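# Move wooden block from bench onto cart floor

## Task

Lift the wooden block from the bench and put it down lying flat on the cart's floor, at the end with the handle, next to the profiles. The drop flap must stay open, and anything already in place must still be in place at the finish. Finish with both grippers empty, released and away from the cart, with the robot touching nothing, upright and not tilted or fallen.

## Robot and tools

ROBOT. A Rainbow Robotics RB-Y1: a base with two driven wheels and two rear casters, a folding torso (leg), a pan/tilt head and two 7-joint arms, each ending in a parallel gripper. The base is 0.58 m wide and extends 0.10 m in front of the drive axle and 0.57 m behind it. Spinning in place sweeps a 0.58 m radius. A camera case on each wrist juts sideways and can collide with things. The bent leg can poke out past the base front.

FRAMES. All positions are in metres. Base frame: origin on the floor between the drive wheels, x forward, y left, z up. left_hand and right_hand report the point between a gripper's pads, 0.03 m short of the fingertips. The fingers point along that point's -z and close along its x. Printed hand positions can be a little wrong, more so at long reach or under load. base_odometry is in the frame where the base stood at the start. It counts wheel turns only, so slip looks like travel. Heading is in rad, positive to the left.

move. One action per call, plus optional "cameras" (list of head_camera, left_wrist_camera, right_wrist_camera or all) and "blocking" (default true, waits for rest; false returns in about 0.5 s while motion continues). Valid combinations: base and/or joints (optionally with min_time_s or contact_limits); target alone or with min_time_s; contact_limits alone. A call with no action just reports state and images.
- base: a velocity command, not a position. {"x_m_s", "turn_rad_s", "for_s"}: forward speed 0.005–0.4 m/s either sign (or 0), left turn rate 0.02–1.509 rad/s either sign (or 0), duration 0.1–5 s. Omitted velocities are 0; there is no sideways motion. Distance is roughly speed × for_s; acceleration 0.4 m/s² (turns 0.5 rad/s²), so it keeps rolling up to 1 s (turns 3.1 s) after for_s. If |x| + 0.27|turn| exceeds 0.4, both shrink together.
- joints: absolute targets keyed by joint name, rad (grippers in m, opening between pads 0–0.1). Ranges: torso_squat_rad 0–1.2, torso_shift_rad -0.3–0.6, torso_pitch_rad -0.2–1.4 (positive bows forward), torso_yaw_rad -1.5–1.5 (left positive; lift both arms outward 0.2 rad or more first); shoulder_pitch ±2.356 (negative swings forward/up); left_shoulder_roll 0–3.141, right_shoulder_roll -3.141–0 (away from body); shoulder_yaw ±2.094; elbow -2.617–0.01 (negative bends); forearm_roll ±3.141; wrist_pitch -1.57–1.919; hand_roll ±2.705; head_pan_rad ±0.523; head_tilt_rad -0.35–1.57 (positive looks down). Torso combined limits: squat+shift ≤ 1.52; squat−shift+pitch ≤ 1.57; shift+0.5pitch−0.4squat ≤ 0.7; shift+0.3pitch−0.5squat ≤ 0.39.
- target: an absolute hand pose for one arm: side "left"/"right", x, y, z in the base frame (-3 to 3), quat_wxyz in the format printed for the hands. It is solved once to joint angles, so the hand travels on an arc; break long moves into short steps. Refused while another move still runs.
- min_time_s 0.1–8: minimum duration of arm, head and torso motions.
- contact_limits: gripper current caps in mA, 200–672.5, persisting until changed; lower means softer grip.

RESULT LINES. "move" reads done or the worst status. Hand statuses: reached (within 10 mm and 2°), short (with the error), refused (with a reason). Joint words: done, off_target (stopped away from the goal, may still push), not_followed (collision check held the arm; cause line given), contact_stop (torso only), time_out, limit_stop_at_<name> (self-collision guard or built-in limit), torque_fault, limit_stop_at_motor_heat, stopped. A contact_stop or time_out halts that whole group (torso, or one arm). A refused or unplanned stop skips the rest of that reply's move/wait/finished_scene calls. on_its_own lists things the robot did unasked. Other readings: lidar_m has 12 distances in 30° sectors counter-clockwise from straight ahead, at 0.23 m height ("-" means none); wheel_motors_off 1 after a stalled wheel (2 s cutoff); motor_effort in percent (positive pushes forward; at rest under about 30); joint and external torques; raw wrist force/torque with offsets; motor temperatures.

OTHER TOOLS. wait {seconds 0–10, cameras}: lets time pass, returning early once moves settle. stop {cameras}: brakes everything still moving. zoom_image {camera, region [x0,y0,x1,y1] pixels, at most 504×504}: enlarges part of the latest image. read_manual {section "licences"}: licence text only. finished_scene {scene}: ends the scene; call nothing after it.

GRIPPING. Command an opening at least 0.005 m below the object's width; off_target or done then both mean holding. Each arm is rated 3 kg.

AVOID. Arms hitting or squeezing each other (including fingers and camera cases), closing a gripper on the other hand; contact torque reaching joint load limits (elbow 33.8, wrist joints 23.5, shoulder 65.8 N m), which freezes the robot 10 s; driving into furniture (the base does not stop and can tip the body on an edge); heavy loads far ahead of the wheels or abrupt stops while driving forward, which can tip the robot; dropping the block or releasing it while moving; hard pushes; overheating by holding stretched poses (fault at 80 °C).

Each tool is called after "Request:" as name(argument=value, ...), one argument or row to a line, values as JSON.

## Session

Request:
move(
  joints={"head_tilt_rad":0.65,"head_pan_rad":-0.4},
  cameras=["head_camera"],
)

Request:
move(
  joints={"head_tilt_rad":0.65,"head_pan_rad":0.5},
  cameras=["head_camera"],
)

Scene clock: 0.93 s.
Joint torques (N m): left_arm=[-1.63 -0.9 0.64 -0.38 -0.08 -0.68 0.04] | right_arm=[-3.69 -0.55 -0.61 -1.36 -0.08 -0.48 -0.02]
External joint torques (N m): left_arm=[-0.25 -1.05 0.63 0.17 -0.09 -0.25 0.04] | right_arm=[-0.09 0.57 -0.57 0.28 -0.15 0.12 -0.04]
Motor temperatures (°C): left_arm=[30 28 31 35 34 32 37] | right_arm=[34 30 31 30 35 36 34]
Wrist force (N): left_arm=[-0.4 1.7 -7.7] | right_arm=[-2.6 0.6 -4.2]
Wrist torque (N m): left_arm=[-0.31 0.12 0.09] | right_arm=[-0.03 -0.10 -0.10]
Wrist force, peak (N): left_arm=[0.1 1.6 -7.9] | right_arm=[-2.9 0.8 -5.4]
move: done
base_odometry: x=+0.000 y=+0.000 heading=+0.000
lidar_m: 0.74 1.03 1.55 4.57 1.51 1.08 1.03 1.09 1.42 3.61 1.10 0.78
base_status: not commanded
joint_positions: torso_squat_rad=+0.350 torso_shift_rad=+0.000 torso_pitch_rad=+0.000 torso_yaw_rad=+0.000 left_shoulder_pitch_rad=+0.037 left_shoulder_roll_rad=+0.004 left_shoulder_yaw_rad=-0.043 left_elbow_rad=-0.196 left_forearm_roll_rad=-0.014 left_wrist_pitch_rad=+0.002 left_hand_roll_rad=+0.027 left_gripper_m=+0.099 right_shoulder_pitch_rad=-0.040 right_shoulder_roll_rad=-0.021 right_shoulder_yaw_rad=-0.018 right_elbow_rad=-0.235 right_forearm_roll_rad=+0.049 right_wrist_pitch_rad=-0.014 right_hand_roll_rad=+0.035 right_gripper_m=+0.099 head_pan_rad=-0.400 head_tilt_rad=+0.650
joint_status: all done
wheel_motors_off: 0
motor_effort: left_wheel=+0(1) right_wheel=+0(2)
chest: x=-0.2280 y=+0.0001 z=+1.2475 quat_wxyz=(+1.000, +0.000, +0.000, +0.000) (m; base frame)
left_hand: x=-0.1598 y=+0.2200 z=+0.5653 quat_wxyz=(+0.997, +0.000, -0.079, -0.009) (m; base frame)
right_hand: x=-0.0823 y=-0.2360 z=+0.5770 quat_wxyz=(+0.989, -0.016, -0.142, +0.041) (m; base frame)
pictures: head_camera
camera_calibration:
head_camera: T_world_to_cam=[[-0.388949, -0.920722, -0.0314584, -0.0353878], [-0.504539, 0.24146, -0.828937, 1.14753], [0.770817, -0.306542, -0.558456, 0.912356], [0, 0, 0, 1]] pos_world=[-0.138047, -0.0299898, 1.45963]

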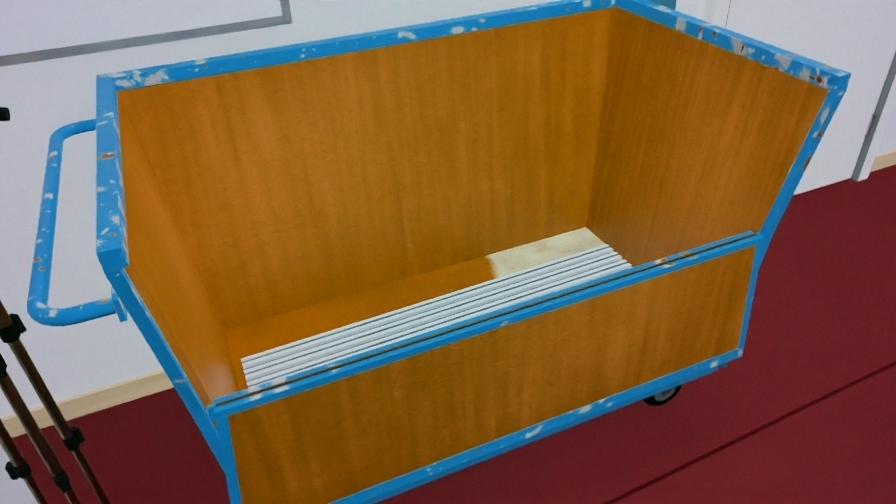

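Scene clock: 2.20 s.
Joint torques (N m): left_arm=[-1.51 -0.97 0.68 -0.42 -0.04 -0.53 0.15] | right_arm=[-3.77 -0.74 -0.77 -1.54 -0.12 -0.59 -0.02]
External joint torques (N m): left_arm=[-0.13 -1.12 0.67 0.14 -0.04 -0.11 0.15] | right_arm=[-0.17 0.38 -0.73 0.09 -0.19 0.01 -0.03]
Wrist force (N): left_arm=[-0.5 1.5 -7.3] | right_arm=[-2.5 0.7 -4.5]
Wrist torque (N m): left_arm=[-0.34 0.13 0.08] | right_arm=[-0.05 -0.11 -0.09]
Wrist force, peak (N): left_arm=[-0.7 1.3 -8.3] | right_arm=[-2.9 1.1 -5.5]
move: done
base_odometry: x=+0.000 y=+0.000 heading=+0.000
lidar_m: 0.73 1.02 1.57 4.57 1.52 1.09 1.02 1.07 1.44 3.61 1.09 0.78
base_status: not commanded
joint_positions: torso_squat_rad=+0.350 torso_shift_rad=+0.000 torso_pitch_rad=+0.000 torso_yaw_rad=+0.000 left_shoulder_pitch_rad=+0.037 left_shoulder_roll_rad=+0.004 left_shoulder_yaw_rad=-0.043 left_elbow_rad=-0.196 left_forearm_roll_rad=-0.014 left_wrist_pitch_rad=+0.002 left_hand_roll_rad=+0.027 left_gripper_m=+0.099 right_shoulder_pitch_rad=-0.040 right_shoulder_roll_rad=-0.021 right_shoulder_yaw_rad=-0.018 right_elbow_rad=-0.235 right_forearm_roll_rad=+0.049 right_wrist_pitch_rad=-0.014 right_hand_roll_rad=+0.035 right_gripper_m=+0.099 head_pan_rad=+0.500 head_tilt_rad=+0.650
joint_status: all done
wheel_motors_off: 0
motor_effort: left_wheel=+0(1) right_wheel=+0(2)
chest: x=-0.2280 y=+0.0001 z=+1.2475 quat_wxyz=(+1.000, +0.000, +0.000, +0.000) (m; base frame)
left_hand: x=-0.1598 y=+0.2200 z=+0.5653 quat_wxyz=(+0.997, +0.000, -0.079, -0.009) (m; base frame)
right_hand: x=-0.0823 y=-0.2360 z=+0.5770 quat_wxyz=(+0.989, -0.016, -0.142, +0.041) (m; base frame)
pictures: head_camera
camera_calibration:
head_camera: T_world_to_cam=[[0.479424, -0.877018, -0.0314942, 0.143481], [-0.502835, -0.245109, -0.828902, 1.14793], [0.719243, 0.413232, -0.558506, 0.901679], [0, 0, 0, 1]] pos_world=[-0.140097, 0.0346013, 1.45963]

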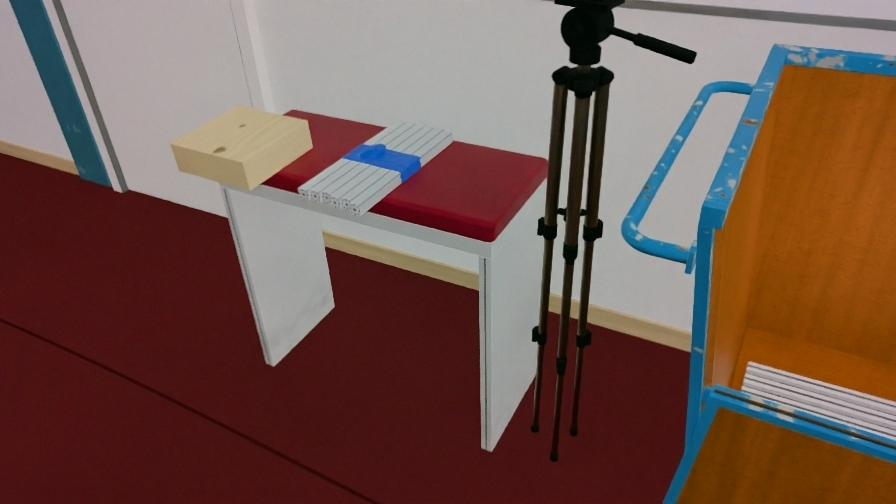

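Request:
move(
  base={"turn_rad_s":1.0,"for_s":1.571},
)

Request:
move(
  base={"x_m_s":0.4,"for_s":3.76},
)

Request:
move(
  base={"turn_rad_s":-1.0,"for_s":1.571},
  joints={"head_pan_rad":-0.3,"head_tilt_rad":0.5},
)

Request:
move(
  base={"x_m_s":0.3,"for_s":1.53},
  joints={"torso_squat_rad":0.8,"torso_pitch_rad":0.6,"right_elbow_rad":-1.8,"right_shoulder_pitch_rad":0.6,"right_gripper_m":0.092},
  cameras=["head_camera"],
)

Scene clock: 16.03 s.
Joint torques (N m): left_arm=[-1.71 -0.52 0.65 -0.41 -0.04 -0.69 -0.01] | right_arm=[-3.69 -0.61 -0.62 -1.38 -0.11 -0.51 0.1]
External joint torques (N m): left_arm=[-0.33 -0.67 0.63 0.14 -0.04 -0.26 0] | right_arm=[-0.09 0.5 -0.58 0.25 -0.17 0.08 0.08]
Wrist force (N): left_arm=[0.3 1.3 -7.4] | right_arm=[-2.2 0.7 -4.9]
Wrist torque (N m): left_arm=[-0.32 0.16 0.16] | right_arm=[-0.05 -0.05 -0.13]
Wrist force, peak (N): left_arm=[0.3 1.6 -8.5] | right_arm=[-2.6 1.5 -5.5]
move: done
base_odometry: x=+0.000 y=+0.000 heading=+1.227
lidar_m: 1.57 2.56 1.29 1.03 1.02 1.12 1.76 3.85 1.01 0.76 0.75 1.07
base_status: done (sent for 1.57 of 1.57 s)
joint_positions: torso_squat_rad=+0.350 torso_shift_rad=+0.000 torso_pitch_rad=+0.000 torso_yaw_rad=+0.000 left_shoulder_pitch_rad=+0.037 left_shoulder_roll_rad=+0.004 left_shoulder_yaw_rad=-0.043 left_elbow_rad=-0.196 left_forearm_roll_rad=-0.014 left_wrist_pitch_rad=+0.002 left_hand_roll_rad=+0.027 left_gripper_m=+0.099 right_shoulder_pitch_rad=-0.040 right_shoulder_roll_rad=-0.021 right_shoulder_yaw_rad=-0.018 right_elbow_rad=-0.235 right_forearm_roll_rad=+0.049 right_wrist_pitch_rad=-0.014 right_hand_roll_rad=+0.035 right_gripper_m=+0.099 head_pan_rad=+0.500 head_tilt_rad=+0.650
joint_status: not commanded
wheel_motors_off: 0
motor_effort: left_wheel=+6(33) right_wheel=+21(51)
chest: x=-0.2280 y=+0.0001 z=+1.2475 quat_wxyz=(+1.000, +0.000, +0.000, +0.000) (m; base frame)
left_hand: x=-0.1598 y=+0.2200 z=+0.5653 quat_wxyz=(+0.997, +0.000, -0.079, -0.009) (m; base frame)
right_hand: x=-0.0823 y=-0.2360 z=+0.5770 quat_wxyz=(+0.989, -0.016, -0.142, +0.041) (m; base frame)
pictures: none

Scene clock: 21.17 s.
Joint torques (N m): left_arm=[-1.29 -0.79 1.13 -0.37 -0.09 -0.57 0.02] | right_arm=[-2.96 -0.49 -0.94 -1.4 -0.12 -0.56 -0.05]
External joint torques (N m): left_arm=[0.09 -0.94 1.12 0.19 -0.09 -0.15 0.03] | right_arm=[0.64 0.62 -0.9 0.23 -0.18 0.03 -0.06]
Wrist force (N): left_arm=[-0.6 1.7 -8.1] | right_arm=[-2.9 1.0 -5.1]
Wrist torque (N m): left_arm=[-0.35 0.02 0.12] | right_arm=[-0.05 -0.13 -0.12]
Wrist force, peak (N): left_arm=[0.1 2.0 -8.4] | right_arm=[-2.9 1.3 -5.2]
move: done
base_odometry: x=+0.507 y=+1.419 heading=+1.228
lidar_m: 1.64 3.90 1.95 1.57 1.56 1.70 2.70 0.96 0.94 0.40 0.98 1.08
base_status: done (sent for 3.77 of 3.77 s)
joint_positions: torso_squat_rad=+0.350 torso_shift_rad=+0.000 torso_pitch_rad=+0.000 torso_yaw_rad=+0.000 left_shoulder_pitch_rad=+0.037 left_shoulder_roll_rad=+0.004 left_shoulder_yaw_rad=-0.043 left_elbow_rad=-0.196 left_forearm_roll_rad=-0.014 left_wrist_pitch_rad=+0.002 left_hand_roll_rad=+0.027 left_gripper_m=+0.099 right_shoulder_pitch_rad=-0.040 right_shoulder_roll_rad=-0.021 right_shoulder_yaw_rad=-0.018 right_elbow_rad=-0.235 right_forearm_roll_rad=+0.049 right_wrist_pitch_rad=-0.014 right_hand_roll_rad=+0.035 right_gripper_m=+0.099 head_pan_rad=+0.500 head_tilt_rad=+0.650
joint_status: not commanded
wheel_motors_off: 0
motor_effort: left_wheel=+22(47) right_wheel=-21(47)
chest: x=-0.2280 y=+0.0001 z=+1.2475 quat_wxyz=(+1.000, +0.000, +0.000, +0.000) (m; base frame)
left_hand: x=-0.1597 y=+0.2200 z=+0.5653 quat_wxyz=(+0.997, +0.000, -0.079, -0.009) (m; base frame)
right_hand: x=-0.0823 y=-0.2360 z=+0.5770 quat_wxyz=(+0.989, -0.016, -0.142, +0.041) (m; base frame)
pictures: none

Scene clock: 24.67 s.
Joint torques (N m): left_arm=[-1.62 -0.79 0.53 -0.5 -0.1 -0.68 -0.12] | right_arm=[-3.13 -0.86 -0.72 -1.35 -0.18 -0.55 -0.14]
External joint torques (N m): left_arm=[-0.24 -0.94 0.52 0.06 -0.1 -0.25 -0.11] | right_arm=[0.46 0.26 -0.68 0.28 -0.24 0.04 -0.15]
Wrist force (N): left_arm=[-0.6 1.8 -7.4] | right_arm=[-2.4 1.2 -5.0]
Wrist torque (N m): left_arm=[-0.35 0.08 0.10] | right_arm=[-0.09 -0.10 -0.11]
Wrist force, peak (N): left_arm=[-0.6 1.5 -8.2] | right_arm=[-3.5 1.3 -4.9]
move: done
base_odometry: x=+0.507 y=+1.419 heading=+0.002
lidar_m: 0.39 0.99 1.37 3.52 2.30 1.63 1.57 1.64 2.18 1.38 0.92 0.40
base_status: done (sent for 1.57 of 1.57 s)
joint_positions: torso_squat_rad=+0.350 torso_shift_rad=+0.000 torso_pitch_rad=+0.000 torso_yaw_rad=+0.000 left_shoulder_pitch_rad=+0.037 left_shoulder_roll_rad=+0.004 left_shoulder_yaw_rad=-0.043 left_elbow_rad=-0.196 left_forearm_roll_rad=-0.014 left_wrist_pitch_rad=+0.002 left_hand_roll_rad=+0.027 left_gripper_m=+0.099 right_shoulder_pitch_rad=-0.040 right_shoulder_roll_rad=-0.021 right_shoulder_yaw_rad=-0.018 right_elbow_rad=-0.235 right_forearm_roll_rad=+0.049 right_wrist_pitch_rad=-0.014 right_hand_roll_rad=+0.035 right_gripper_m=+0.099 head_pan_rad=-0.300 head_tilt_rad=+0.500
joint_status: all done
wheel_motors_off: 0
motor_effort: left_wheel=+23(50) right_wheel=+2(51)
chest: x=-0.2280 y=+0.0001 z=+1.2475 quat_wxyz=(+1.000, +0.000, +0.000, +0.000) (m; base frame)
left_hand: x=-0.1598 y=+0.2200 z=+0.5653 quat_wxyz=(+0.997, +0.000, -0.079, -0.009) (m; base frame)
right_hand: x=-0.0823 y=-0.2360 z=+0.5770 quat_wxyz=(+0.989, -0.016, -0.142, +0.041) (m; base frame)
pictures: none

Scene clock: 27.50 s.
Joint torques (N m): left_arm=[13.27 -1.11 0.63 5.77 -0.04 0.58 0.12] | right_arm=[11.15 -2.38 -3.23 -5.61 -0.07 -1.18 0.04]
External joint torques (N m): left_arm=[-0.98 -1.27 0.6 0.16 -0.03 -0.17 0.1] | right_arm=[0.14 0.78 -0.64 -0.48 -0.2 0 0.01]
Wrist force (N): left_arm=[3.0 1.1 -6.5] | right_arm=[-4.7 2.7 -3.4]
Wrist torque (N m): left_arm=[-0.23 0.27 0.07] | right_arm=[-0.24 -0.24 -0.09]
Wrist force, peak (N): left_arm=[7.2 -0.4 -7.1] | right_arm=[-11.6 5.3 -8.9]
move: done
base_odometry: x=+0.916 y=+1.412 heading=-0.119
lidar_m: 0.15 0.66 0.67 1.08 4.19 2.40 1.92 1.92 2.09 3.21 0.84 0.10
base_status: done (sent for 1.53 of 1.53 s)
joint_positions: torso_squat_rad=+0.800 torso_shift_rad=-0.001 torso_pitch_rad=+0.599 torso_yaw_rad=+0.000 left_shoulder_pitch_rad=+0.037 left_shoulder_roll_rad=+0.004 left_shoulder_yaw_rad=-0.043 left_elbow_rad=-0.196 left_forearm_roll_rad=-0.014 left_wrist_pitch_rad=+0.002 left_hand_roll_rad=+0.027 left_gripper_m=+0.099 right_shoulder_pitch_rad=+0.600 right_shoulder_roll_rad=-0.021 right_shoulder_yaw_rad=-0.018 right_elbow_rad=-1.800 right_forearm_roll_rad=+0.049 right_wrist_pitch_rad=-0.014 right_hand_roll_rad=+0.035 right_gripper_m=+0.092 head_pan_rad=-0.300 head_tilt_rad=+0.500
joint_status: all done
wheel_motors_off: 0
on_its_own: the wheels pushed hard for 0.6 s: something may have held the robot back, and base_odometry may count slip
motor_effort: left_wheel=+41(100) right_wheel=-1(100)
chest: x=-0.0540 y=+0.0011 z=+1.0237 quat_wxyz=(+0.955, -0.001, +0.295, +0.000) (m; base frame)
left_hand: x=-0.3823 y=+0.2203 z=+0.4215 quat_wxyz=(+0.976, -0.004, +0.218, -0.008) (m; base frame)
right_hand: x=+0.0089 y=-0.3205 z=+0.5538 quat_wxyz=(+0.943, -0.118, -0.311, +0.014) (m; base frame)
pictures: head_camera
camera_calibration:
head_camera: T_world_to_cam=[[-0.257611, -0.956137, 0.139421, -0.144005], [-0.841016, 0.150833, -0.519559, 0.727421], [0.47574, -0.251099, -0.842983, 0.900696], [0, 0, 0, 1]] pos_world=[0.146178, -0.0212436, 1.15729]

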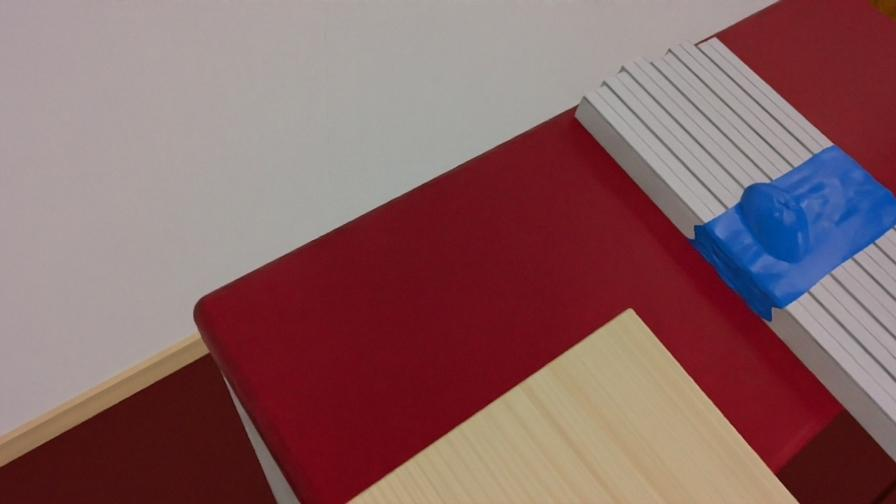

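Request:
move(
  base={"x_m_s":-0.2,"for_s":2.0},
  cameras=["head_camera"],
)

Scene clock: 32.77 s.
Joint torques (N m): left_arm=[12.79 -0.62 1.11 5.57 -0.04 0.66 0.05] | right_arm=[12.35 -1.98 -2.79 -5.44 -0.04 -1.19 -0.01]
External joint torques (N m): left_arm=[-1.54 -0.95 1.07 -0.08 -0.03 -0.09 0.03] | right_arm=[1.29 1.09 -0.27 -0.34 -0.16 -0.01 -0.03]
Wrist force (N): left_arm=[4.0 1.3 -7.5] | right_arm=[-4.5 2.1 -3.7]
Wrist torque (N m): left_arm=[-0.30 0.40 0.10] | right_arm=[-0.18 -0.23 -0.09]
Wrist force, peak (N): left_arm=[3.4 2.0 -8.0] | right_arm=[-5.2 2.2 -4.7]
move: done
base_odometry: x=+0.518 y=+1.459 heading=-0.121
lidar_m: 0.48 0.99 1.11 1.77 3.81 1.90 1.56 1.54 1.70 2.64 1.07 1.07
base_status: done (sent for 2 of 2 s)
joint_positions: torso_squat_rad=+0.800 torso_shift_rad=+0.000 torso_pitch_rad=+0.600 torso_yaw_rad=+0.000 left_shoulder_pitch_rad=+0.037 left_shoulder_roll_rad=+0.004 left_shoulder_yaw_rad=-0.043 left_elbow_rad=-0.196 left_forearm_roll_rad=-0.014 left_wrist_pitch_rad=+0.002 left_hand_roll_rad=+0.027 left_gripper_m=+0.099 right_shoulder_pitch_rad=+0.600 right_shoulder_roll_rad=-0.021 right_shoulder_yaw_rad=-0.018 right_elbow_rad=-1.800 right_forearm_roll_rad=+0.049 right_wrist_pitch_rad=-0.014 right_hand_roll_rad=+0.035 right_gripper_m=+0.092 head_pan_rad=-0.300 head_tilt_rad=+0.500
joint_status: not commanded
wheel_motors_off: 0
on_its_own: the wheels pushed hard for 0.1 s: something may have held the robot back, and base_odometry may count slip
motor_effort: left_wheel=-16(54) right_wheel=+16(100)
chest: x=-0.0533 y=+0.0001 z=+1.0236 quat_wxyz=(+0.955, +0.000, +0.295, +0.000) (m; base frame)
left_hand: x=-0.3823 y=+0.2200 z=+0.4221 quat_wxyz=(+0.976, -0.003, +0.219, -0.008) (m; base frame)
right_hand: x=+0.0092 y=-0.3208 z=+0.5531 quat_wxyz=(+0.943, -0.117, -0.311, +0.014) (m; base frame)
pictures: head_camera
camera_calibration:
head_camera: T_world_to_cam=[[-0.257373, -0.956353, 0.138377, -0.143603], [-0.841542, 0.151448, -0.518527, 0.727036], [0.474937, -0.249905, -0.84379, 0.900736], [0, 0, 0, 1]] pos_world=[0.147079, -0.0223451, 1.15689]

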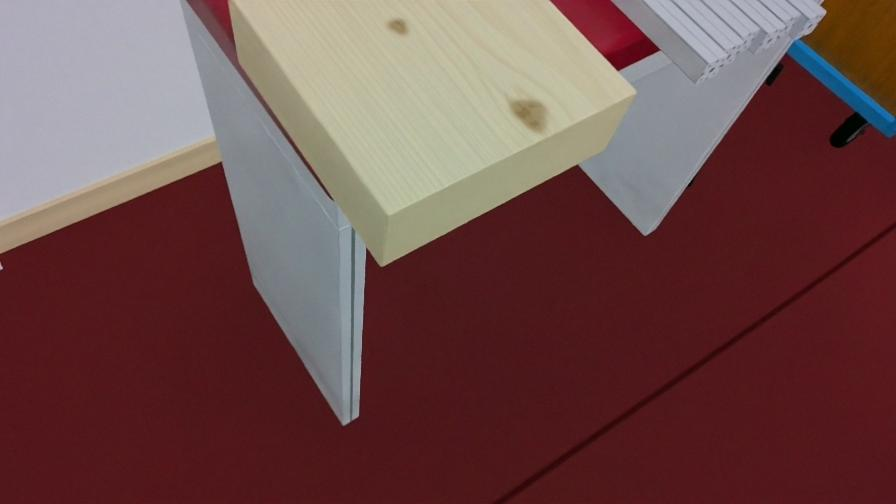

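Request:
move(
  base={"turn_rad_s":0.3,"for_s":1.167},
  cameras=["head_camera"],
)

Request:
move(
  target={"side":"right","x":0.22,"y":-0.34,"z":0.76,"quat_wxyz":[0.7071,0,-0.7071,0]},
  cameras=["head_camera","right_wrist_camera"],
)

Scene clock: 40.13 s.
Joint torques (N m): left_arm=[12.64 -0.71 0.87 5.64 -0.12 0.65 -0.07] | right_arm=[12.01 -2.19 -2.88 -5.24 0.07 -1.19 0.03]
External joint torques (N m): left_arm=[-1.69 -1.05 0.83 -0.01 -0.11 -0.11 -0.1] | right_arm=[0.95 0.88 -0.36 -0.14 -0.05 -0.01 0]
Wrist force (N): left_arm=[3.4 0.8 -6.6] | right_arm=[-4.7 2.2 -3.4]
Wrist torque (N m): left_arm=[-0.20 0.31 0.04] | right_arm=[-0.20 -0.26 -0.10]
Wrist force, peak (N): left_arm=[3.6 1.2 -8.2] | right_arm=[-4.8 2.5 -4.1]
move: done
base_odometry: x=+0.518 y=+1.459 heading=+0.229
lidar_m: 1.00 1.05 1.43 3.80 2.20 1.59 1.53 1.59 2.16 1.53 1.05 0.48
base_status: done (sent for 1.17 of 1.17 s)
joint_positions: torso_squat_rad=+0.800 torso_shift_rad=+0.000 torso_pitch_rad=+0.600 torso_yaw_rad=+0.000 left_shoulder_pitch_rad=+0.037 left_shoulder_roll_rad=+0.004 left_shoulder_yaw_rad=-0.043 left_elbow_rad=-0.196 left_forearm_roll_rad=-0.014 left_wrist_pitch_rad=+0.002 left_hand_roll_rad=+0.027 left_gripper_m=+0.099 right_shoulder_pitch_rad=+0.600 right_shoulder_roll_rad=-0.021 right_shoulder_yaw_rad=-0.018 right_elbow_rad=-1.800 right_forearm_roll_rad=+0.049 right_wrist_pitch_rad=-0.014 right_hand_roll_rad=+0.035 right_gripper_m=+0.092 head_pan_rad=-0.300 head_tilt_rad=+0.500
joint_status: not commanded
wheel_motors_off: 0
motor_effort: left_wheel=+0(38) right_wheel=+21(45)
chest: x=-0.0533 y=+0.0001 z=+1.0236 quat_wxyz=(+0.955, +0.000, +0.296, +0.000) (m; base frame)
left_hand: x=-0.3823 y=+0.2200 z=+0.4221 quat_wxyz=(+0.976, -0.003, +0.219, -0.008) (m; base frame)
right_hand: x=+0.0092 y=-0.3208 z=+0.5531 quat_wxyz=(+0.943, -0.117, -0.311, +0.014) (m; base frame)
pictures: head_camera
camera_calibration:
head_camera: T_world_to_cam=[[-0.257373, -0.956353, 0.138377, -0.143603], [-0.841542, 0.151448, -0.518527, 0.727036], [0.474937, -0.249905, -0.84379, 0.900736], [0, 0, 0, 1]] pos_world=[0.147079, -0.0223451, 1.15689]

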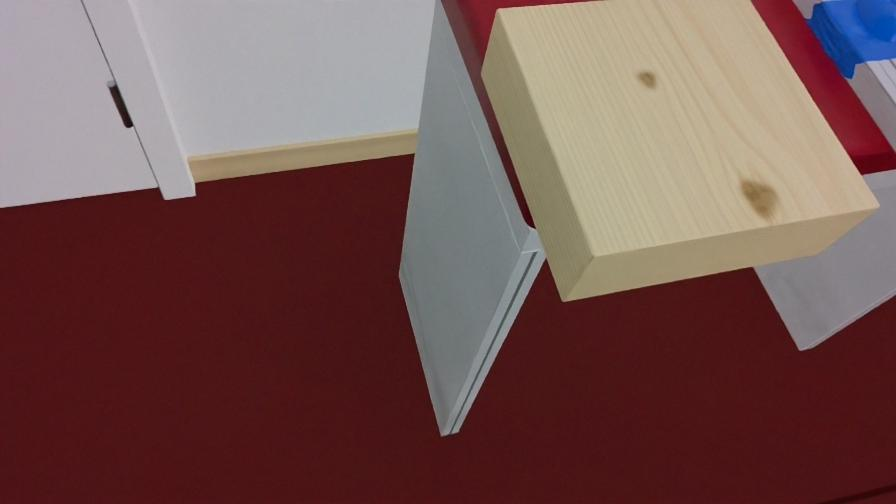

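Scene clock: 41.13 s.
Joint torques (N m): left_arm=[12.86 -0.54 0.56 5.67 -0.04 0.62 0.04] | right_arm=[7.79 -3.94 -4.68 -7.86 -0.1 -1.73 0.23]
External joint torques (N m): left_arm=[-1.47 -0.88 0.52 0.03 -0.03 -0.14 0.02] | right_arm=[1.31 0.79 -0.5 -0.25 -0.06 0.15 0.18]
Wrist force (N): left_arm=[3.4 1.1 -7.1] | right_arm=[-6.8 0.5 1.1]
Wrist torque (N m): left_arm=[-0.27 0.34 0.10] | right_arm=[-0.12 -0.35 -0.06]
Wrist force, peak (N): left_arm=[3.9 1.7 -7.4] | right_arm=[-7.3 4.9 -3.1]
move: done
base_odometry: x=+0.518 y=+1.459 heading=+0.229
lidar_m: 0.99 1.05 1.44 3.80 2.22 1.60 1.53 1.60 2.16 1.51 1.06 0.47
base_status: not commanded
joint_positions: torso_squat_rad=+0.800 torso_shift_rad=+0.000 torso_pitch_rad=+0.600 torso_yaw_rad=+0.000 left_shoulder_pitch_rad=+0.037 left_shoulder_roll_rad=+0.004 left_shoulder_yaw_rad=-0.043 left_elbow_rad=-0.196 left_forearm_roll_rad=-0.014 left_wrist_pitch_rad=+0.002 left_hand_roll_rad=+0.027 left_gripper_m=+0.099 right_shoulder_pitch_rad=+0.367 right_shoulder_roll_rad=-0.291 right_shoulder_yaw_rad=-0.113 right_elbow_rad=-1.947 right_forearm_roll_rad=-0.152 right_wrist_pitch_rad=-0.563 right_hand_roll_rad=-0.220 right_gripper_m=+0.092 head_pan_rad=-0.300 head_tilt_rad=+0.500
joint_status: all done
wheel_motors_off: 0
motor_effort: left_wheel=+1(2) right_wheel=+18(26)
chest: x=-0.0533 y=+0.0001 z=+1.0236 quat_wxyz=(+0.955, +0.000, +0.296, +0.000) (m; base frame)
left_hand: x=-0.3823 y=+0.2200 z=+0.4221 quat_wxyz=(+0.976, -0.003, +0.219, -0.008) (m; base frame)
right_hand: x=+0.2201 y=-0.3399 z=+0.7601 quat_wxyz=(+0.707, +0.000, -0.707, +0.000) (m; base frame)
right_hand_status: reached (checked arc, planned for 0.7 s): 0 mm and 0.0 deg off.
pictures: head_camera, right_wrist_camera
camera_calibration:
head_camera: T_world_to_cam=[[-0.257417, -0.956329, 0.138459, -0.14369], [-0.841535, 0.151443, -0.51854, 0.72705], [0.474926, -0.249999, -0.843769, 0.900711], [0, 0, 0, 1]] pos_world=[0.147079, -0.0223449, 1.15689]
right_wrist_camera: T_world_to_cam=[[0.0266846, -0.0289001, -0.999226, 0.742633], [-0.506822, 0.861193, -0.0384426, 0.460626], [0.861638, 0.507456, 0.00833336, 0.0487021], [0, 0, 0, 1]] pos_world=[0.171675, -0.39994, 0.75936]

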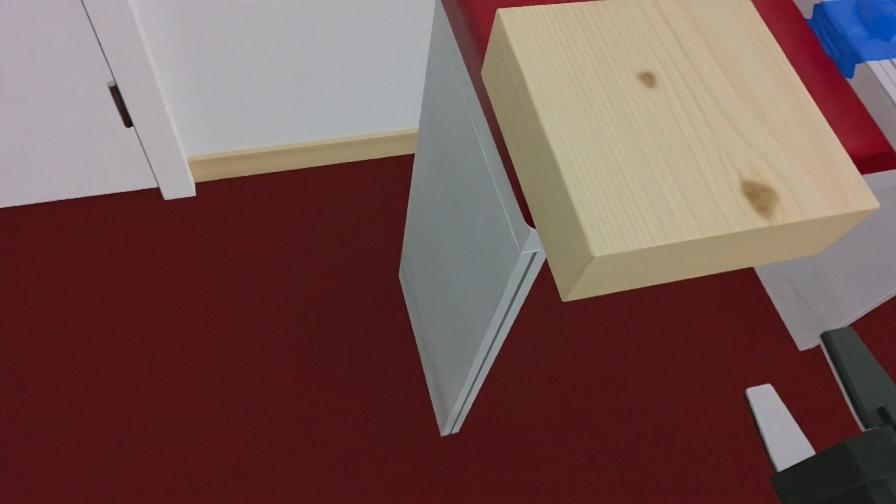

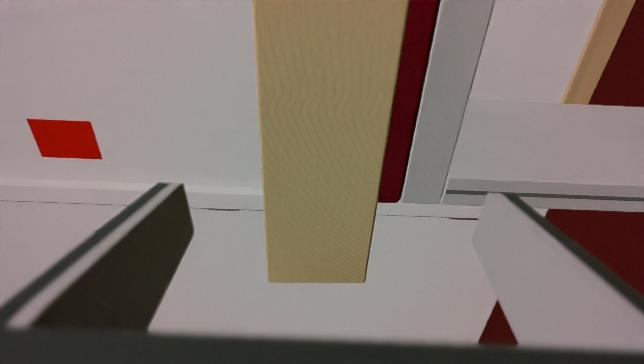

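Request:
move(
  joints={"right_gripper_m":0.099},
)

Request:
move(
  target={"side":"right","x":0.325,"y":-0.34,"z":0.765,"quat_wxyz":[0.7071,0,-0.7071,0]},
  min_time_s=2,
  cameras=["head_camera","right_wrist_camera"],
)

Scene clock: 44.63 s.
Joint torques (N m): left_arm=[12.63 -0.37 0.92 5.59 -0.05 0.69 0.02] | right_arm=[7.65 -3.9 -4.73 -7.73 0.18 -1.8 0.36]
External joint torques (N m): left_arm=[-1.7 -0.7 0.88 -0.06 -0.04 -0.06 0] | right_arm=[1.18 0.83 -0.56 -0.11 0.21 0.08 0.31]
Wrist force (N): left_arm=[3.5 1.3 -6.8] | right_arm=[-7.0 0.8 1.3]
Wrist torque (N m): left_arm=[-0.27 0.35 0.05] | right_arm=[-0.14 -0.35 -0.06]
Wrist force, peak (N): left_arm=[3.9 1.7 -8.0] | right_arm=[-7.5 1.1 1.5]
move: done
base_odometry: x=+0.518 y=+1.459 heading=+0.229
lidar_m: 0.98 1.05 1.44 3.81 2.22 1.60 1.53 1.61 2.15 1.52 1.04 0.47
base_status: not commanded
joint_positions: torso_squat_rad=+0.800 torso_shift_rad=+0.000 torso_pitch_rad=+0.600 torso_yaw_rad=+0.000 left_shoulder_pitch_rad=+0.037 left_shoulder_roll_rad=+0.004 left_shoulder_yaw_rad=-0.043 left_elbow_rad=-0.196 left_forearm_roll_rad=-0.014 left_wrist_pitch_rad=+0.002 left_hand_roll_rad=+0.027 left_gripper_m=+0.099 right_shoulder_pitch_rad=+0.367 right_shoulder_roll_rad=-0.291 right_shoulder_yaw_rad=-0.113 right_elbow_rad=-1.947 right_forearm_roll_rad=-0.152 right_wrist_pitch_rad=-0.563 right_hand_roll_rad=-0.220 right_gripper_m=+0.099 head_pan_rad=-0.300 head_tilt_rad=+0.500
joint_status: all done
wheel_motors_off: 0
motor_effort: left_wheel=+1(1) right_wheel=+18(20)
chest: x=-0.0533 y=+0.0001 z=+1.0236 quat_wxyz=(+0.955, +0.000, +0.296, +0.000) (m; base frame)
left_hand: x=-0.3823 y=+0.2200 z=+0.4221 quat_wxyz=(+0.976, -0.003, +0.219, -0.008) (m; base frame)
right_hand: x=+0.2201 y=-0.3399 z=+0.7601 quat_wxyz=(+0.707, +0.000, -0.707, +0.000) (m; base frame)
pictures: none

Scene clock: 46.97 s.
Joint torques (N m): left_arm=[12.76 -0.7 0.62 5.68 -0.1 0.68 0.04] | right_arm=[0.28 -7.49 -6.15 -8.74 -0.26 -1.88 0.29]
External joint torques (N m): left_arm=[-1.57 -1.04 0.58 0.03 -0.09 -0.07 0.02] | right_arm=[-0.99 -1.51 -1.74 0.05 -0.37 0 0.24]
Wrist force (N): left_arm=[2.9 1.0 -7.0] | right_arm=[-7.0 1.0 0.9]
Wrist torque (N m): left_arm=[-0.28 0.27 0.04] | right_arm=[-0.18 -0.35 -0.26]
Wrist force, peak (N): left_arm=[4.0 1.5 -8.0] | right_arm=[-7.7 0.5 1.2]
move: done
base_odometry: x=+0.518 y=+1.459 heading=+0.229
lidar_m: 0.98 1.05 1.43 3.82 2.22 1.59 1.52 1.61 2.17 1.52 1.04 0.48
base_status: not commanded
joint_positions: torso_squat_rad=+0.800 torso_shift_rad=+0.000 torso_pitch_rad=+0.600 torso_yaw_rad=+0.000 left_shoulder_pitch_rad=+0.037 left_shoulder_roll_rad=+0.004 left_shoulder_yaw_rad=-0.043 left_elbow_rad=-0.196 left_forearm_roll_rad=-0.014 left_wrist_pitch_rad=+0.002 left_hand_roll_rad=+0.027 left_gripper_m=+0.099 right_shoulder_pitch_rad=+0.053 right_shoulder_roll_rad=-0.327 right_shoulder_yaw_rad=-0.162 right_elbow_rad=-1.898 right_forearm_roll_rad=-0.175 right_wrist_pitch_rad=-0.293 right_hand_roll_rad=-0.202 right_gripper_m=+0.099 head_pan_rad=-0.300 head_tilt_rad=+0.500
joint_status: all done
wheel_motors_off: 0
motor_effort: left_wheel=+0(2) right_wheel=+19(20)
chest: x=-0.0533 y=+0.0001 z=+1.0236 quat_wxyz=(+0.955, +0.000, +0.296, +0.000) (m; base frame)
left_hand: x=-0.3823 y=+0.2200 z=+0.4221 quat_wxyz=(+0.976, -0.003, +0.219, -0.008) (m; base frame)
right_hand: x=+0.3247 y=-0.3398 z=+0.7650 quat_wxyz=(+0.707, +0.000, -0.707, +0.000) (m; base frame)
right_hand_status: reached (checked arc, planned for 2.0 s): 0 mm and 0.0 deg off.
pictures: head_camera, right_wrist_camera
camera_calibration:
head_camera: T_world_to_cam=[[-0.257417, -0.956329, 0.138459, -0.14369], [-0.841535, 0.151443, -0.51854, 0.72705], [0.474926, -0.249999, -0.843769, 0.900711], [0, 0, 0, 1]] pos_world=[0.147079, -0.0223449, 1.15689]
right_wrist_camera: T_world_to_cam=[[0.0255814, -0.028619, -0.999263, 0.745184], [-0.506489, 0.861424, -0.0376375, 0.513039], [0.861867, 0.507079, 0.00754122, -0.0411722], [0, 0, 0, 1]] pos_world=[0.276271, -0.39974, 0.764255]

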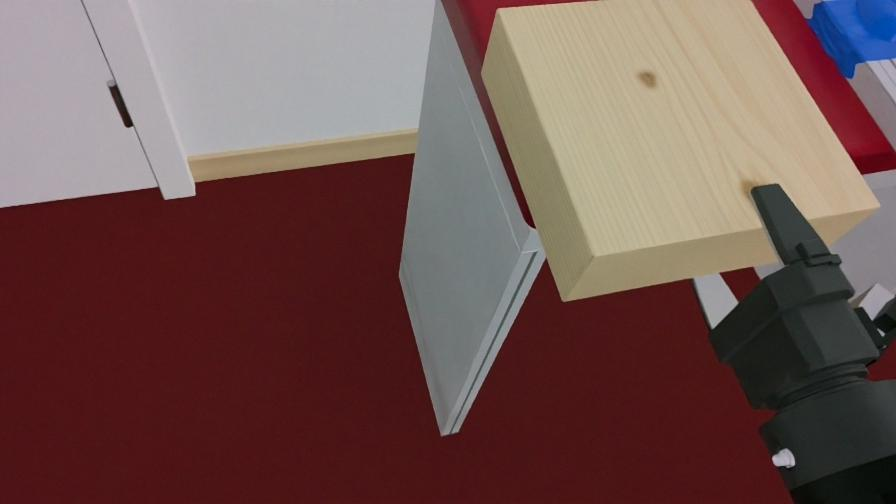

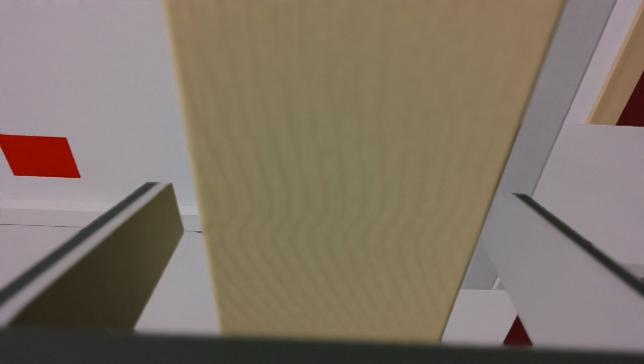

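Request:
move(
  target={"side":"right","x":0.338,"y":-0.34,"z":0.765,"quat_wxyz":[0.7071,0,-0.7071,0]},
  min_time_s=0.8,
)

Request:
move(
  joints={"right_gripper_m":0.05},
  cameras=["head_camera","right_wrist_camera"],
)

Scene clock: 49.37 s.
Joint torques (N m): left_arm=[12.7 -0.66 0.96 5.55 -0.09 0.61 -0.04] | right_arm=[-0.64 -7.79 -6.3 -8.72 -0.38 -1.8 0.3]
External joint torques (N m): left_arm=[-1.64 -1 0.92 -0.1 -0.08 -0.14 -0.07] | right_arm=[-1.21 -1.61 -1.88 0.15 -0.49 0.08 0.25]
Wrist force (N): left_arm=[3.7 1.2 -7.4] | right_arm=[-7.4 1.0 0.8]
Wrist torque (N m): left_arm=[-0.24 0.40 0.09] | right_arm=[-0.18 -0.45 -0.26]
Wrist force, peak (N): left_arm=[4.0 1.2 -7.9] | right_arm=[-7.7 0.7 0.9]
move: done
base_odometry: x=+0.518 y=+1.459 heading=+0.229
lidar_m: 0.99 1.05 1.43 3.81 2.22 1.59 1.53 1.59 2.16 1.53 1.06 0.48
base_status: not commanded
joint_positions: torso_squat_rad=+0.800 torso_shift_rad=+0.000 torso_pitch_rad=+0.600 torso_yaw_rad=+0.000 left_shoulder_pitch_rad=+0.037 left_shoulder_roll_rad=+0.004 left_shoulder_yaw_rad=-0.043 left_elbow_rad=-0.196 left_forearm_roll_rad=-0.014 left_wrist_pitch_rad=+0.002 left_hand_roll_rad=+0.027 left_gripper_m=+0.099 right_shoulder_pitch_rad=+0.011 right_shoulder_roll_rad=-0.333 right_shoulder_yaw_rad=-0.166 right_elbow_rad=-1.879 right_forearm_roll_rad=-0.176 right_wrist_pitch_rad=-0.269 right_hand_roll_rad=-0.201 right_gripper_m=+0.099 head_pan_rad=-0.300 head_tilt_rad=+0.500
joint_status: all done
wheel_motors_off: 0
motor_effort: left_wheel=+0(2) right_wheel=+20(21)
chest: x=-0.0533 y=+0.0001 z=+1.0236 quat_wxyz=(+0.955, +0.000, +0.296, +0.000) (m; base frame)
left_hand: x=-0.3823 y=+0.2200 z=+0.4221 quat_wxyz=(+0.976, -0.003, +0.219, -0.008) (m; base frame)
right_hand: x=+0.3373 y=-0.3397 z=+0.7653 quat_wxyz=(+0.707, +0.000, -0.707, +0.000) (m; base frame)
right_hand_status: reached (checked arc, planned for 0.8 s): 1 mm and 0.0 deg off.
pictures: none

Scene clock: 50.43 s.
Joint torques (N m): left_arm=[12.42 -0.65 0.69 5.56 -0.14 0.6 -0.06] | right_arm=[-0.58 -7.57 -6.15 -9.38 -0.04 -1.87 0.31]
External joint torques (N m): left_arm=[-1.92 -0.98 0.65 -0.09 -0.13 -0.15 -0.08] | right_arm=[-1.15 -1.39 -1.73 -0.5 -0.16 0.01 0.26]
Wrist force (N): left_arm=[3.0 0.8 -6.9] | right_arm=[-7.4 1.2 2.0]
Wrist torque (N m): left_arm=[-0.25 0.26 0.07] | right_arm=[-0.15 -0.61 -0.36]
Wrist force, peak (N): left_arm=[4.1 0.9 -7.8] | right_arm=[-9.0 0.7 1.3]
move: off_target
base_odometry: x=+0.518 y=+1.459 heading=+0.229
lidar_m: 1.00 1.05 1.44 3.82 2.23 1.60 1.52 1.61 2.17 1.52 1.05 0.46
base_status: not commanded
joint_positions: torso_squat_rad=+0.800 torso_shift_rad=+0.000 torso_pitch_rad=+0.600 torso_yaw_rad=+0.000 left_shoulder_pitch_rad=+0.037 left_shoulder_roll_rad=+0.004 left_shoulder_yaw_rad=-0.043 left_elbow_rad=-0.196 left_forearm_roll_rad=-0.014 left_wrist_pitch_rad=+0.002 left_hand_roll_rad=+0.027 left_gripper_m=+0.099 right_shoulder_pitch_rad=+0.011 right_shoulder_roll_rad=-0.333 right_shoulder_yaw_rad=-0.166 right_elbow_rad=-1.879 right_forearm_roll_rad=-0.176 right_wrist_pitch_rad=-0.269 right_hand_roll_rad=-0.201 right_gripper_m=+0.075 head_pan_rad=-0.300 head_tilt_rad=+0.500
joint_status: right_gripper_m off_target (ended at +0.075, target +0.050)
wheel_motors_off: 0
motor_effort: left_wheel=+0(2) right_wheel=+18(21)
chest: x=-0.0533 y=+0.0001 z=+1.0236 quat_wxyz=(+0.955, +0.000, +0.296, +0.000) (m; base frame)
left_hand: x=-0.3823 y=+0.2200 z=+0.4221 quat_wxyz=(+0.976, -0.003, +0.219, -0.008) (m; base frame)
right_hand: x=+0.3374 y=-0.3397 z=+0.7653 quat_wxyz=(+0.707, +0.000, -0.707, +0.000) (m; base frame)
pictures: head_camera, right_wrist_camera
camera_calibration:
head_camera: T_world_to_cam=[[-0.257417, -0.956329, 0.138459, -0.14369], [-0.841535, 0.151443, -0.51854, 0.72705], [0.474926, -0.249999, -0.843769, 0.900711], [0, 0, 0, 1]] pos_world=[0.147079, -0.0223449, 1.15689]
right_wrist_camera: T_world_to_cam=[[0.0259263, -0.028417, -0.99926, 0.745041], [-0.506476, 0.861432, -0.0376383, 0.519428], [0.861864, 0.507077, 0.00794118, -0.0523401], [0, 0, 0, 1]] pos_world=[0.288872, -0.39974, 0.764456]

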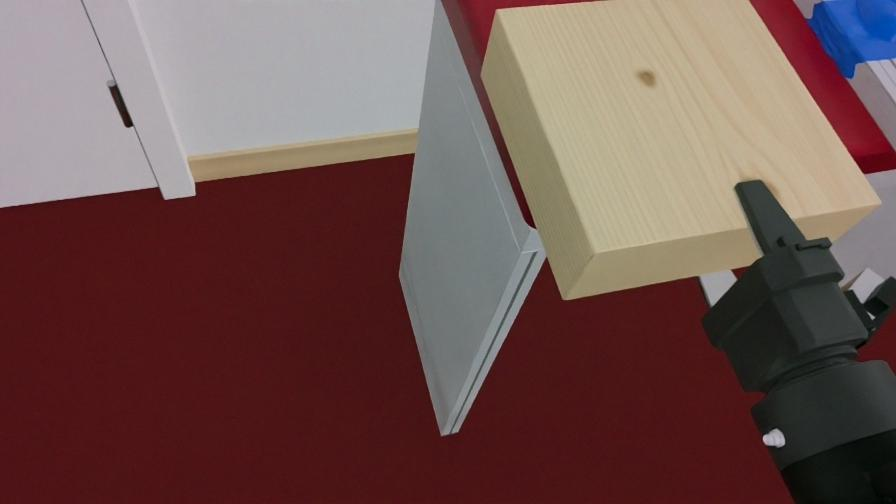

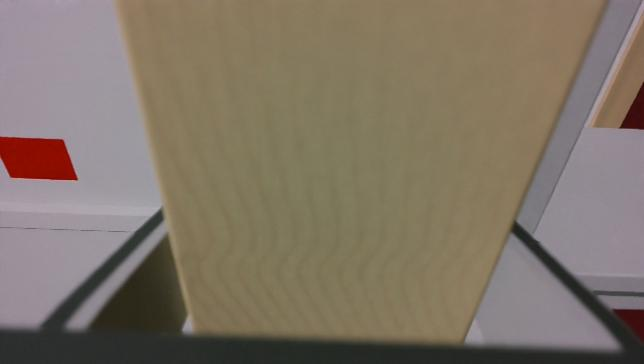

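Request:
move(
  target={"side":"right","x":0.347,"y":-0.34,"z":0.842,"quat_wxyz":[0.8192,0,-0.5736,0]},
  min_time_s=1.5,
)

Request:
move(
  target={"side":"right","x":0.393,"y":-0.34,"z":0.916,"quat_wxyz":[0.9239,0,-0.3827,0]},
  min_time_s=1.5,
)

Request:
move(
  target={"side":"right","x":0.47,"y":-0.34,"z":0.965,"quat_wxyz":[0.9914,0,-0.1305,0]},
  min_time_s=2,
  cameras=["head_camera"],
)

Request:
move(
  joints={"torso_squat_rad":0.4},
  cameras=["head_camera"],
)

Scene clock: 55.97 s.
Joint torques (N m): left_arm=[12.64 -0.3 0.66 5.59 -0.1 0.62 0.07] | right_arm=[-2.65 -9.61 -10.49 -14.94 0.94 -4.58 -0.24]
External joint torques (N m): left_arm=[-1.71 -0.64 0.62 -0.06 -0.09 -0.14 0.05] | right_arm=[-2.57 -2.02 -4.49 -6.78 0.36 -2.88 -0.29]
Wrist force (N): left_arm=[3.2 1.2 -7.0] | right_arm=[-17.7 1.5 -8.2]
Wrist torque (N m): left_arm=[-0.25 0.27 0.08] | right_arm=[-0.13 0.17 0.15]
Wrist force, peak (N): left_arm=[4.0 1.8 -7.9] | right_arm=[-18.9 1.8 -8.7]
move: done
base_odometry: x=+0.518 y=+1.459 heading=+0.229
lidar_m: 0.99 1.06 1.43 3.80 2.22 1.61 1.52 1.60 2.17 1.52 1.06 0.47
base_status: not commanded
joint_positions: torso_squat_rad=+0.800 torso_shift_rad=+0.000 torso_pitch_rad=+0.600 torso_yaw_rad=+0.000 left_shoulder_pitch_rad=+0.037 left_shoulder_roll_rad=+0.004 left_shoulder_yaw_rad=-0.043 left_elbow_rad=-0.196 left_forearm_roll_rad=-0.014 left_wrist_pitch_rad=+0.002 left_hand_roll_rad=+0.027 left_gripper_m=+0.099 right_shoulder_pitch_rad=+0.044 right_shoulder_roll_rad=-0.554 right_shoulder_yaw_rad=-0.323 right_elbow_rad=-2.407 right_forearm_roll_rad=-0.310 right_wrist_pitch_rad=+0.602 right_hand_roll_rad=-0.362 right_gripper_m=+0.074 head_pan_rad=-0.300 head_tilt_rad=+0.500
joint_status: all done
wheel_motors_off: 0
motor_effort: left_wheel=+0(2) right_wheel=+18(20)
chest: x=-0.0531 y=+0.0000 z=+1.0235 quat_wxyz=(+0.955, +0.000, +0.296, +0.000) (m; base frame)
left_hand: x=-0.3824 y=+0.2200 z=+0.4221 quat_wxyz=(+0.976, -0.003, +0.219, -0.008) (m; base frame)
right_hand: x=+0.3467 y=-0.3402 z=+0.8406 quat_wxyz=(+0.820, +0.000, -0.572, -0.001) (m; base frame)
right_hand_status: reached (checked arc, planned for 1.5 s): 1 mm and 0.2 deg off.
pictures: none

Scene clock: 57.80 s.
Joint torques (N m): left_arm=[12.9 -0.48 0.76 5.59 -0.16 0.65 -0.04] | right_arm=[-14.46 -18.13 -16.17 -5.18 3.25 -3.61 0.01]
External joint torques (N m): left_arm=[-1.45 -0.82 0.72 -0.07 -0.15 -0.1 -0.06] | right_arm=[-7.41 -4.35 -7.33 -2.42 2.26 -2.52 -0.03]
Wrist force (N): left_arm=[4.1 1.8 -7.3] | right_arm=[-15.8 1.9 -16.3]
Wrist torque (N m): left_arm=[-0.32 0.42 0.07] | right_arm=[0.11 0.64 -0.13]
Wrist force, peak (N): left_arm=[3.9 1.4 -8.0] | right_arm=[6.2 -1.3 25.0]
move: done
base_odometry: x=+0.518 y=+1.459 heading=+0.229
lidar_m: 0.99 1.05 1.43 3.80 2.21 1.59 1.53 1.61 2.17 1.52 1.06 0.48
base_status: not commanded
joint_positions: torso_squat_rad=+0.800 torso_shift_rad=+0.000 torso_pitch_rad=+0.601 torso_yaw_rad=+0.000 left_shoulder_pitch_rad=+0.037 left_shoulder_roll_rad=+0.004 left_shoulder_yaw_rad=-0.043 left_elbow_rad=-0.196 left_forearm_roll_rad=-0.014 left_wrist_pitch_rad=+0.002 left_hand_roll_rad=+0.027 left_gripper_m=+0.099 right_shoulder_pitch_rad=-0.407 right_shoulder_roll_rad=-1.177 right_shoulder_yaw_rad=-0.424 right_elbow_rad=-2.334 right_forearm_roll_rad=-0.873 right_wrist_pitch_rad=+1.380 right_hand_roll_rad=-0.651 right_gripper_m=+0.074 head_pan_rad=-0.300 head_tilt_rad=+0.500
joint_status: all done
wheel_motors_off: 0
motor_effort: left_wheel=+0(2) right_wheel=+20(29)
chest: x=-0.0531 y=+0.0000 z=+1.0235 quat_wxyz=(+0.955, +0.000, +0.296, +0.000) (m; base frame)
left_hand: x=-0.3824 y=+0.2201 z=+0.4222 quat_wxyz=(+0.976, -0.003, +0.219, -0.008) (m; base frame)
right_hand: x=+0.3923 y=-0.3401 z=+0.9142 quat_wxyz=(+0.925, +0.000, -0.380, +0.000) (m; base frame)
right_hand_status: reached (checked arc, planned for 1.5 s): 2 mm and 0.3 deg off.
pictures: none

Scene clock: 60.13 s.
Joint torques (N m): left_arm=[12.87 -0.56 0.54 5.6 -0.04 0.77 0.05] | right_arm=[-27.59 -19.65 -13.46 -4.36 1 -2.06 0.14]
External joint torques (N m): left_arm=[-1.48 -0.9 0.5 -0.06 -0.03 0.01 0.03] | right_arm=[-10.49 -6.6 -4.8 -2.05 0.59 -1.58 0.13]
Wrist force (N): left_arm=[3.9 1.1 -6.7] | right_arm=[-6.2 2.0 -23.6]
Wrist torque (N m): left_arm=[-0.23 0.37 0.06] | right_arm=[-0.14 0.63 -0.19]
Wrist force, peak (N): left_arm=[4.2 1.0 -7.8] | right_arm=[3.5 -7.1 67.7]
move: done
base_odometry: x=+0.518 y=+1.459 heading=+0.229
lidar_m: 0.99 1.04 1.42 3.81 2.22 1.60 1.52 1.60 2.17 1.52 1.06 0.48
base_status: not commanded
joint_positions: torso_squat_rad=+0.800 torso_shift_rad=+0.000 torso_pitch_rad=+0.601 torso_yaw_rad=+0.000 left_shoulder_pitch_rad=+0.037 left_shoulder_roll_rad=+0.004 left_shoulder_yaw_rad=-0.043 left_elbow_rad=-0.196 left_forearm_roll_rad=-0.014 left_wrist_pitch_rad=+0.002 left_hand_roll_rad=+0.027 left_gripper_m=+0.099 right_shoulder_pitch_rad=-1.564 right_shoulder_roll_rad=-1.300 right_shoulder_yaw_rad=+0.392 right_elbow_rad=-1.413 right_forearm_roll_rad=-1.256 right_wrist_pitch_rad=+1.803 right_hand_roll_rad=-0.419 right_gripper_m=+0.074 head_pan_rad=-0.300 head_tilt_rad=+0.500
joint_status: all done
wheel_motors_off: 0
motor_effort: left_wheel=+0(3) right_wheel=+18(46)
chest: x=-0.0529 y=+0.0000 z=+1.0235 quat_wxyz=(+0.955, +0.000, +0.296, +0.000) (m; base frame)
left_hand: x=-0.3824 y=+0.2201 z=+0.4223 quat_wxyz=(+0.976, -0.003, +0.219, -0.008) (m; base frame)
right_hand: x=+0.4693 y=-0.3397 z=+0.9630 quat_wxyz=(+0.992, +0.000, -0.129, +0.000) (m; base frame)
right_hand_status: reached (checked arc, planned for 2.0 s): 2 mm and 0.1 deg off.
pictures: head_camera
camera_calibration:
head_camera: T_world_to_cam=[[-0.257373, -0.95635, 0.138396, -0.143646], [-0.841954, 0.151655, -0.517797, 0.726556], [0.474207, -0.24979, -0.844235, 0.900822], [0, 0, 0, 1]] pos_world=[0.14758, -0.0225448, 1.15659]

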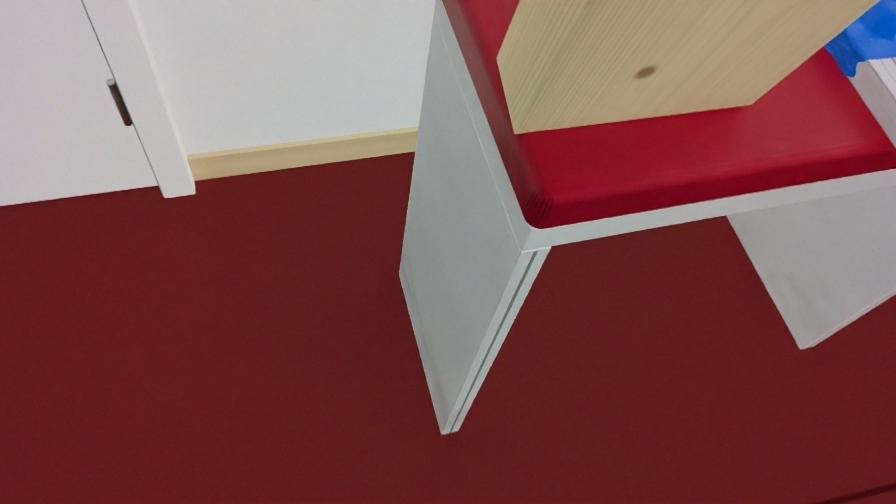

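Scene clock: 62.23 s.
Joint torques (N m): left_arm=[12.83 -0.46 0.81 5.55 -0.12 0.54 0.06] | right_arm=[-27.66 -19.76 -14.21 -4.02 0.93 -2.21 0.11]
External joint torques (N m): left_arm=[-1.53 -0.81 0.77 -0.11 -0.11 -0.21 0.04] | right_arm=[-10.56 -6.71 -5.55 -1.7 0.52 -1.73 0.09]
Wrist force (N): left_arm=[3.8 0.8 -6.6] | right_arm=[-6.8 1.3 -26.2]
Wrist torque (N m): left_arm=[-0.22 0.36 0.09] | right_arm=[-0.31 0.62 -0.16]
Wrist force, peak (N): left_arm=[3.5 1.2 -8.1] | right_arm=[-7.3 2.0 -27.2]
move: done
base_odometry: x=+0.518 y=+1.459 heading=+0.229
lidar_m: 0.99 1.06 1.42 3.82 2.21 1.60 1.54 1.61 2.16 1.52 1.06 0.46
base_status: not commanded
joint_positions: torso_squat_rad=+0.400 torso_shift_rad=+0.000 torso_pitch_rad=+0.601 torso_yaw_rad=+0.000 left_shoulder_pitch_rad=+0.037 left_shoulder_roll_rad=+0.004 left_shoulder_yaw_rad=-0.043 left_elbow_rad=-0.196 left_forearm_roll_rad=-0.014 left_wrist_pitch_rad=+0.002 left_hand_roll_rad=+0.027 left_gripper_m=+0.099 right_shoulder_pitch_rad=-1.564 right_shoulder_roll_rad=-1.300 right_shoulder_yaw_rad=+0.392 right_elbow_rad=-1.413 right_forearm_roll_rad=-1.256 right_wrist_pitch_rad=+1.803 right_hand_roll_rad=-0.419 right_gripper_m=+0.074 head_pan_rad=-0.300 head_tilt_rad=+0.500
joint_status: all done
wheel_motors_off: 0
motor_effort: left_wheel=+2(3) right_wheel=+19(20)
chest: x=-0.0527 y=+0.0000 z=+1.1804 quat_wxyz=(+0.955, +0.000, +0.296, +0.000) (m; base frame)
left_hand: x=-0.3824 y=+0.2201 z=+0.5793 quat_wxyz=(+0.976, -0.003, +0.219, -0.008) (m; base frame)
right_hand: x=+0.4694 y=-0.3397 z=+1.1198 quat_wxyz=(+0.992, +0.000, -0.129, +0.000) (m; base frame)
pictures: head_camera
camera_calibration:
head_camera: T_world_to_cam=[[-0.257279, -0.956373, 0.138414, -0.165347], [-0.842129, 0.151647, -0.517515, 0.807623], [0.473947, -0.249708, -0.844405, 1.03345], [0, 0, 0, 1]] pos_world=[0.14778, -0.0225451, 1.3135]

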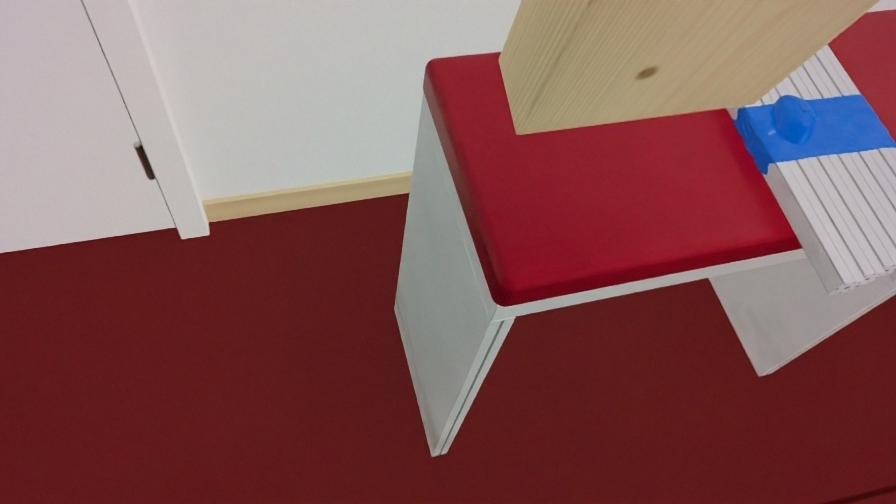

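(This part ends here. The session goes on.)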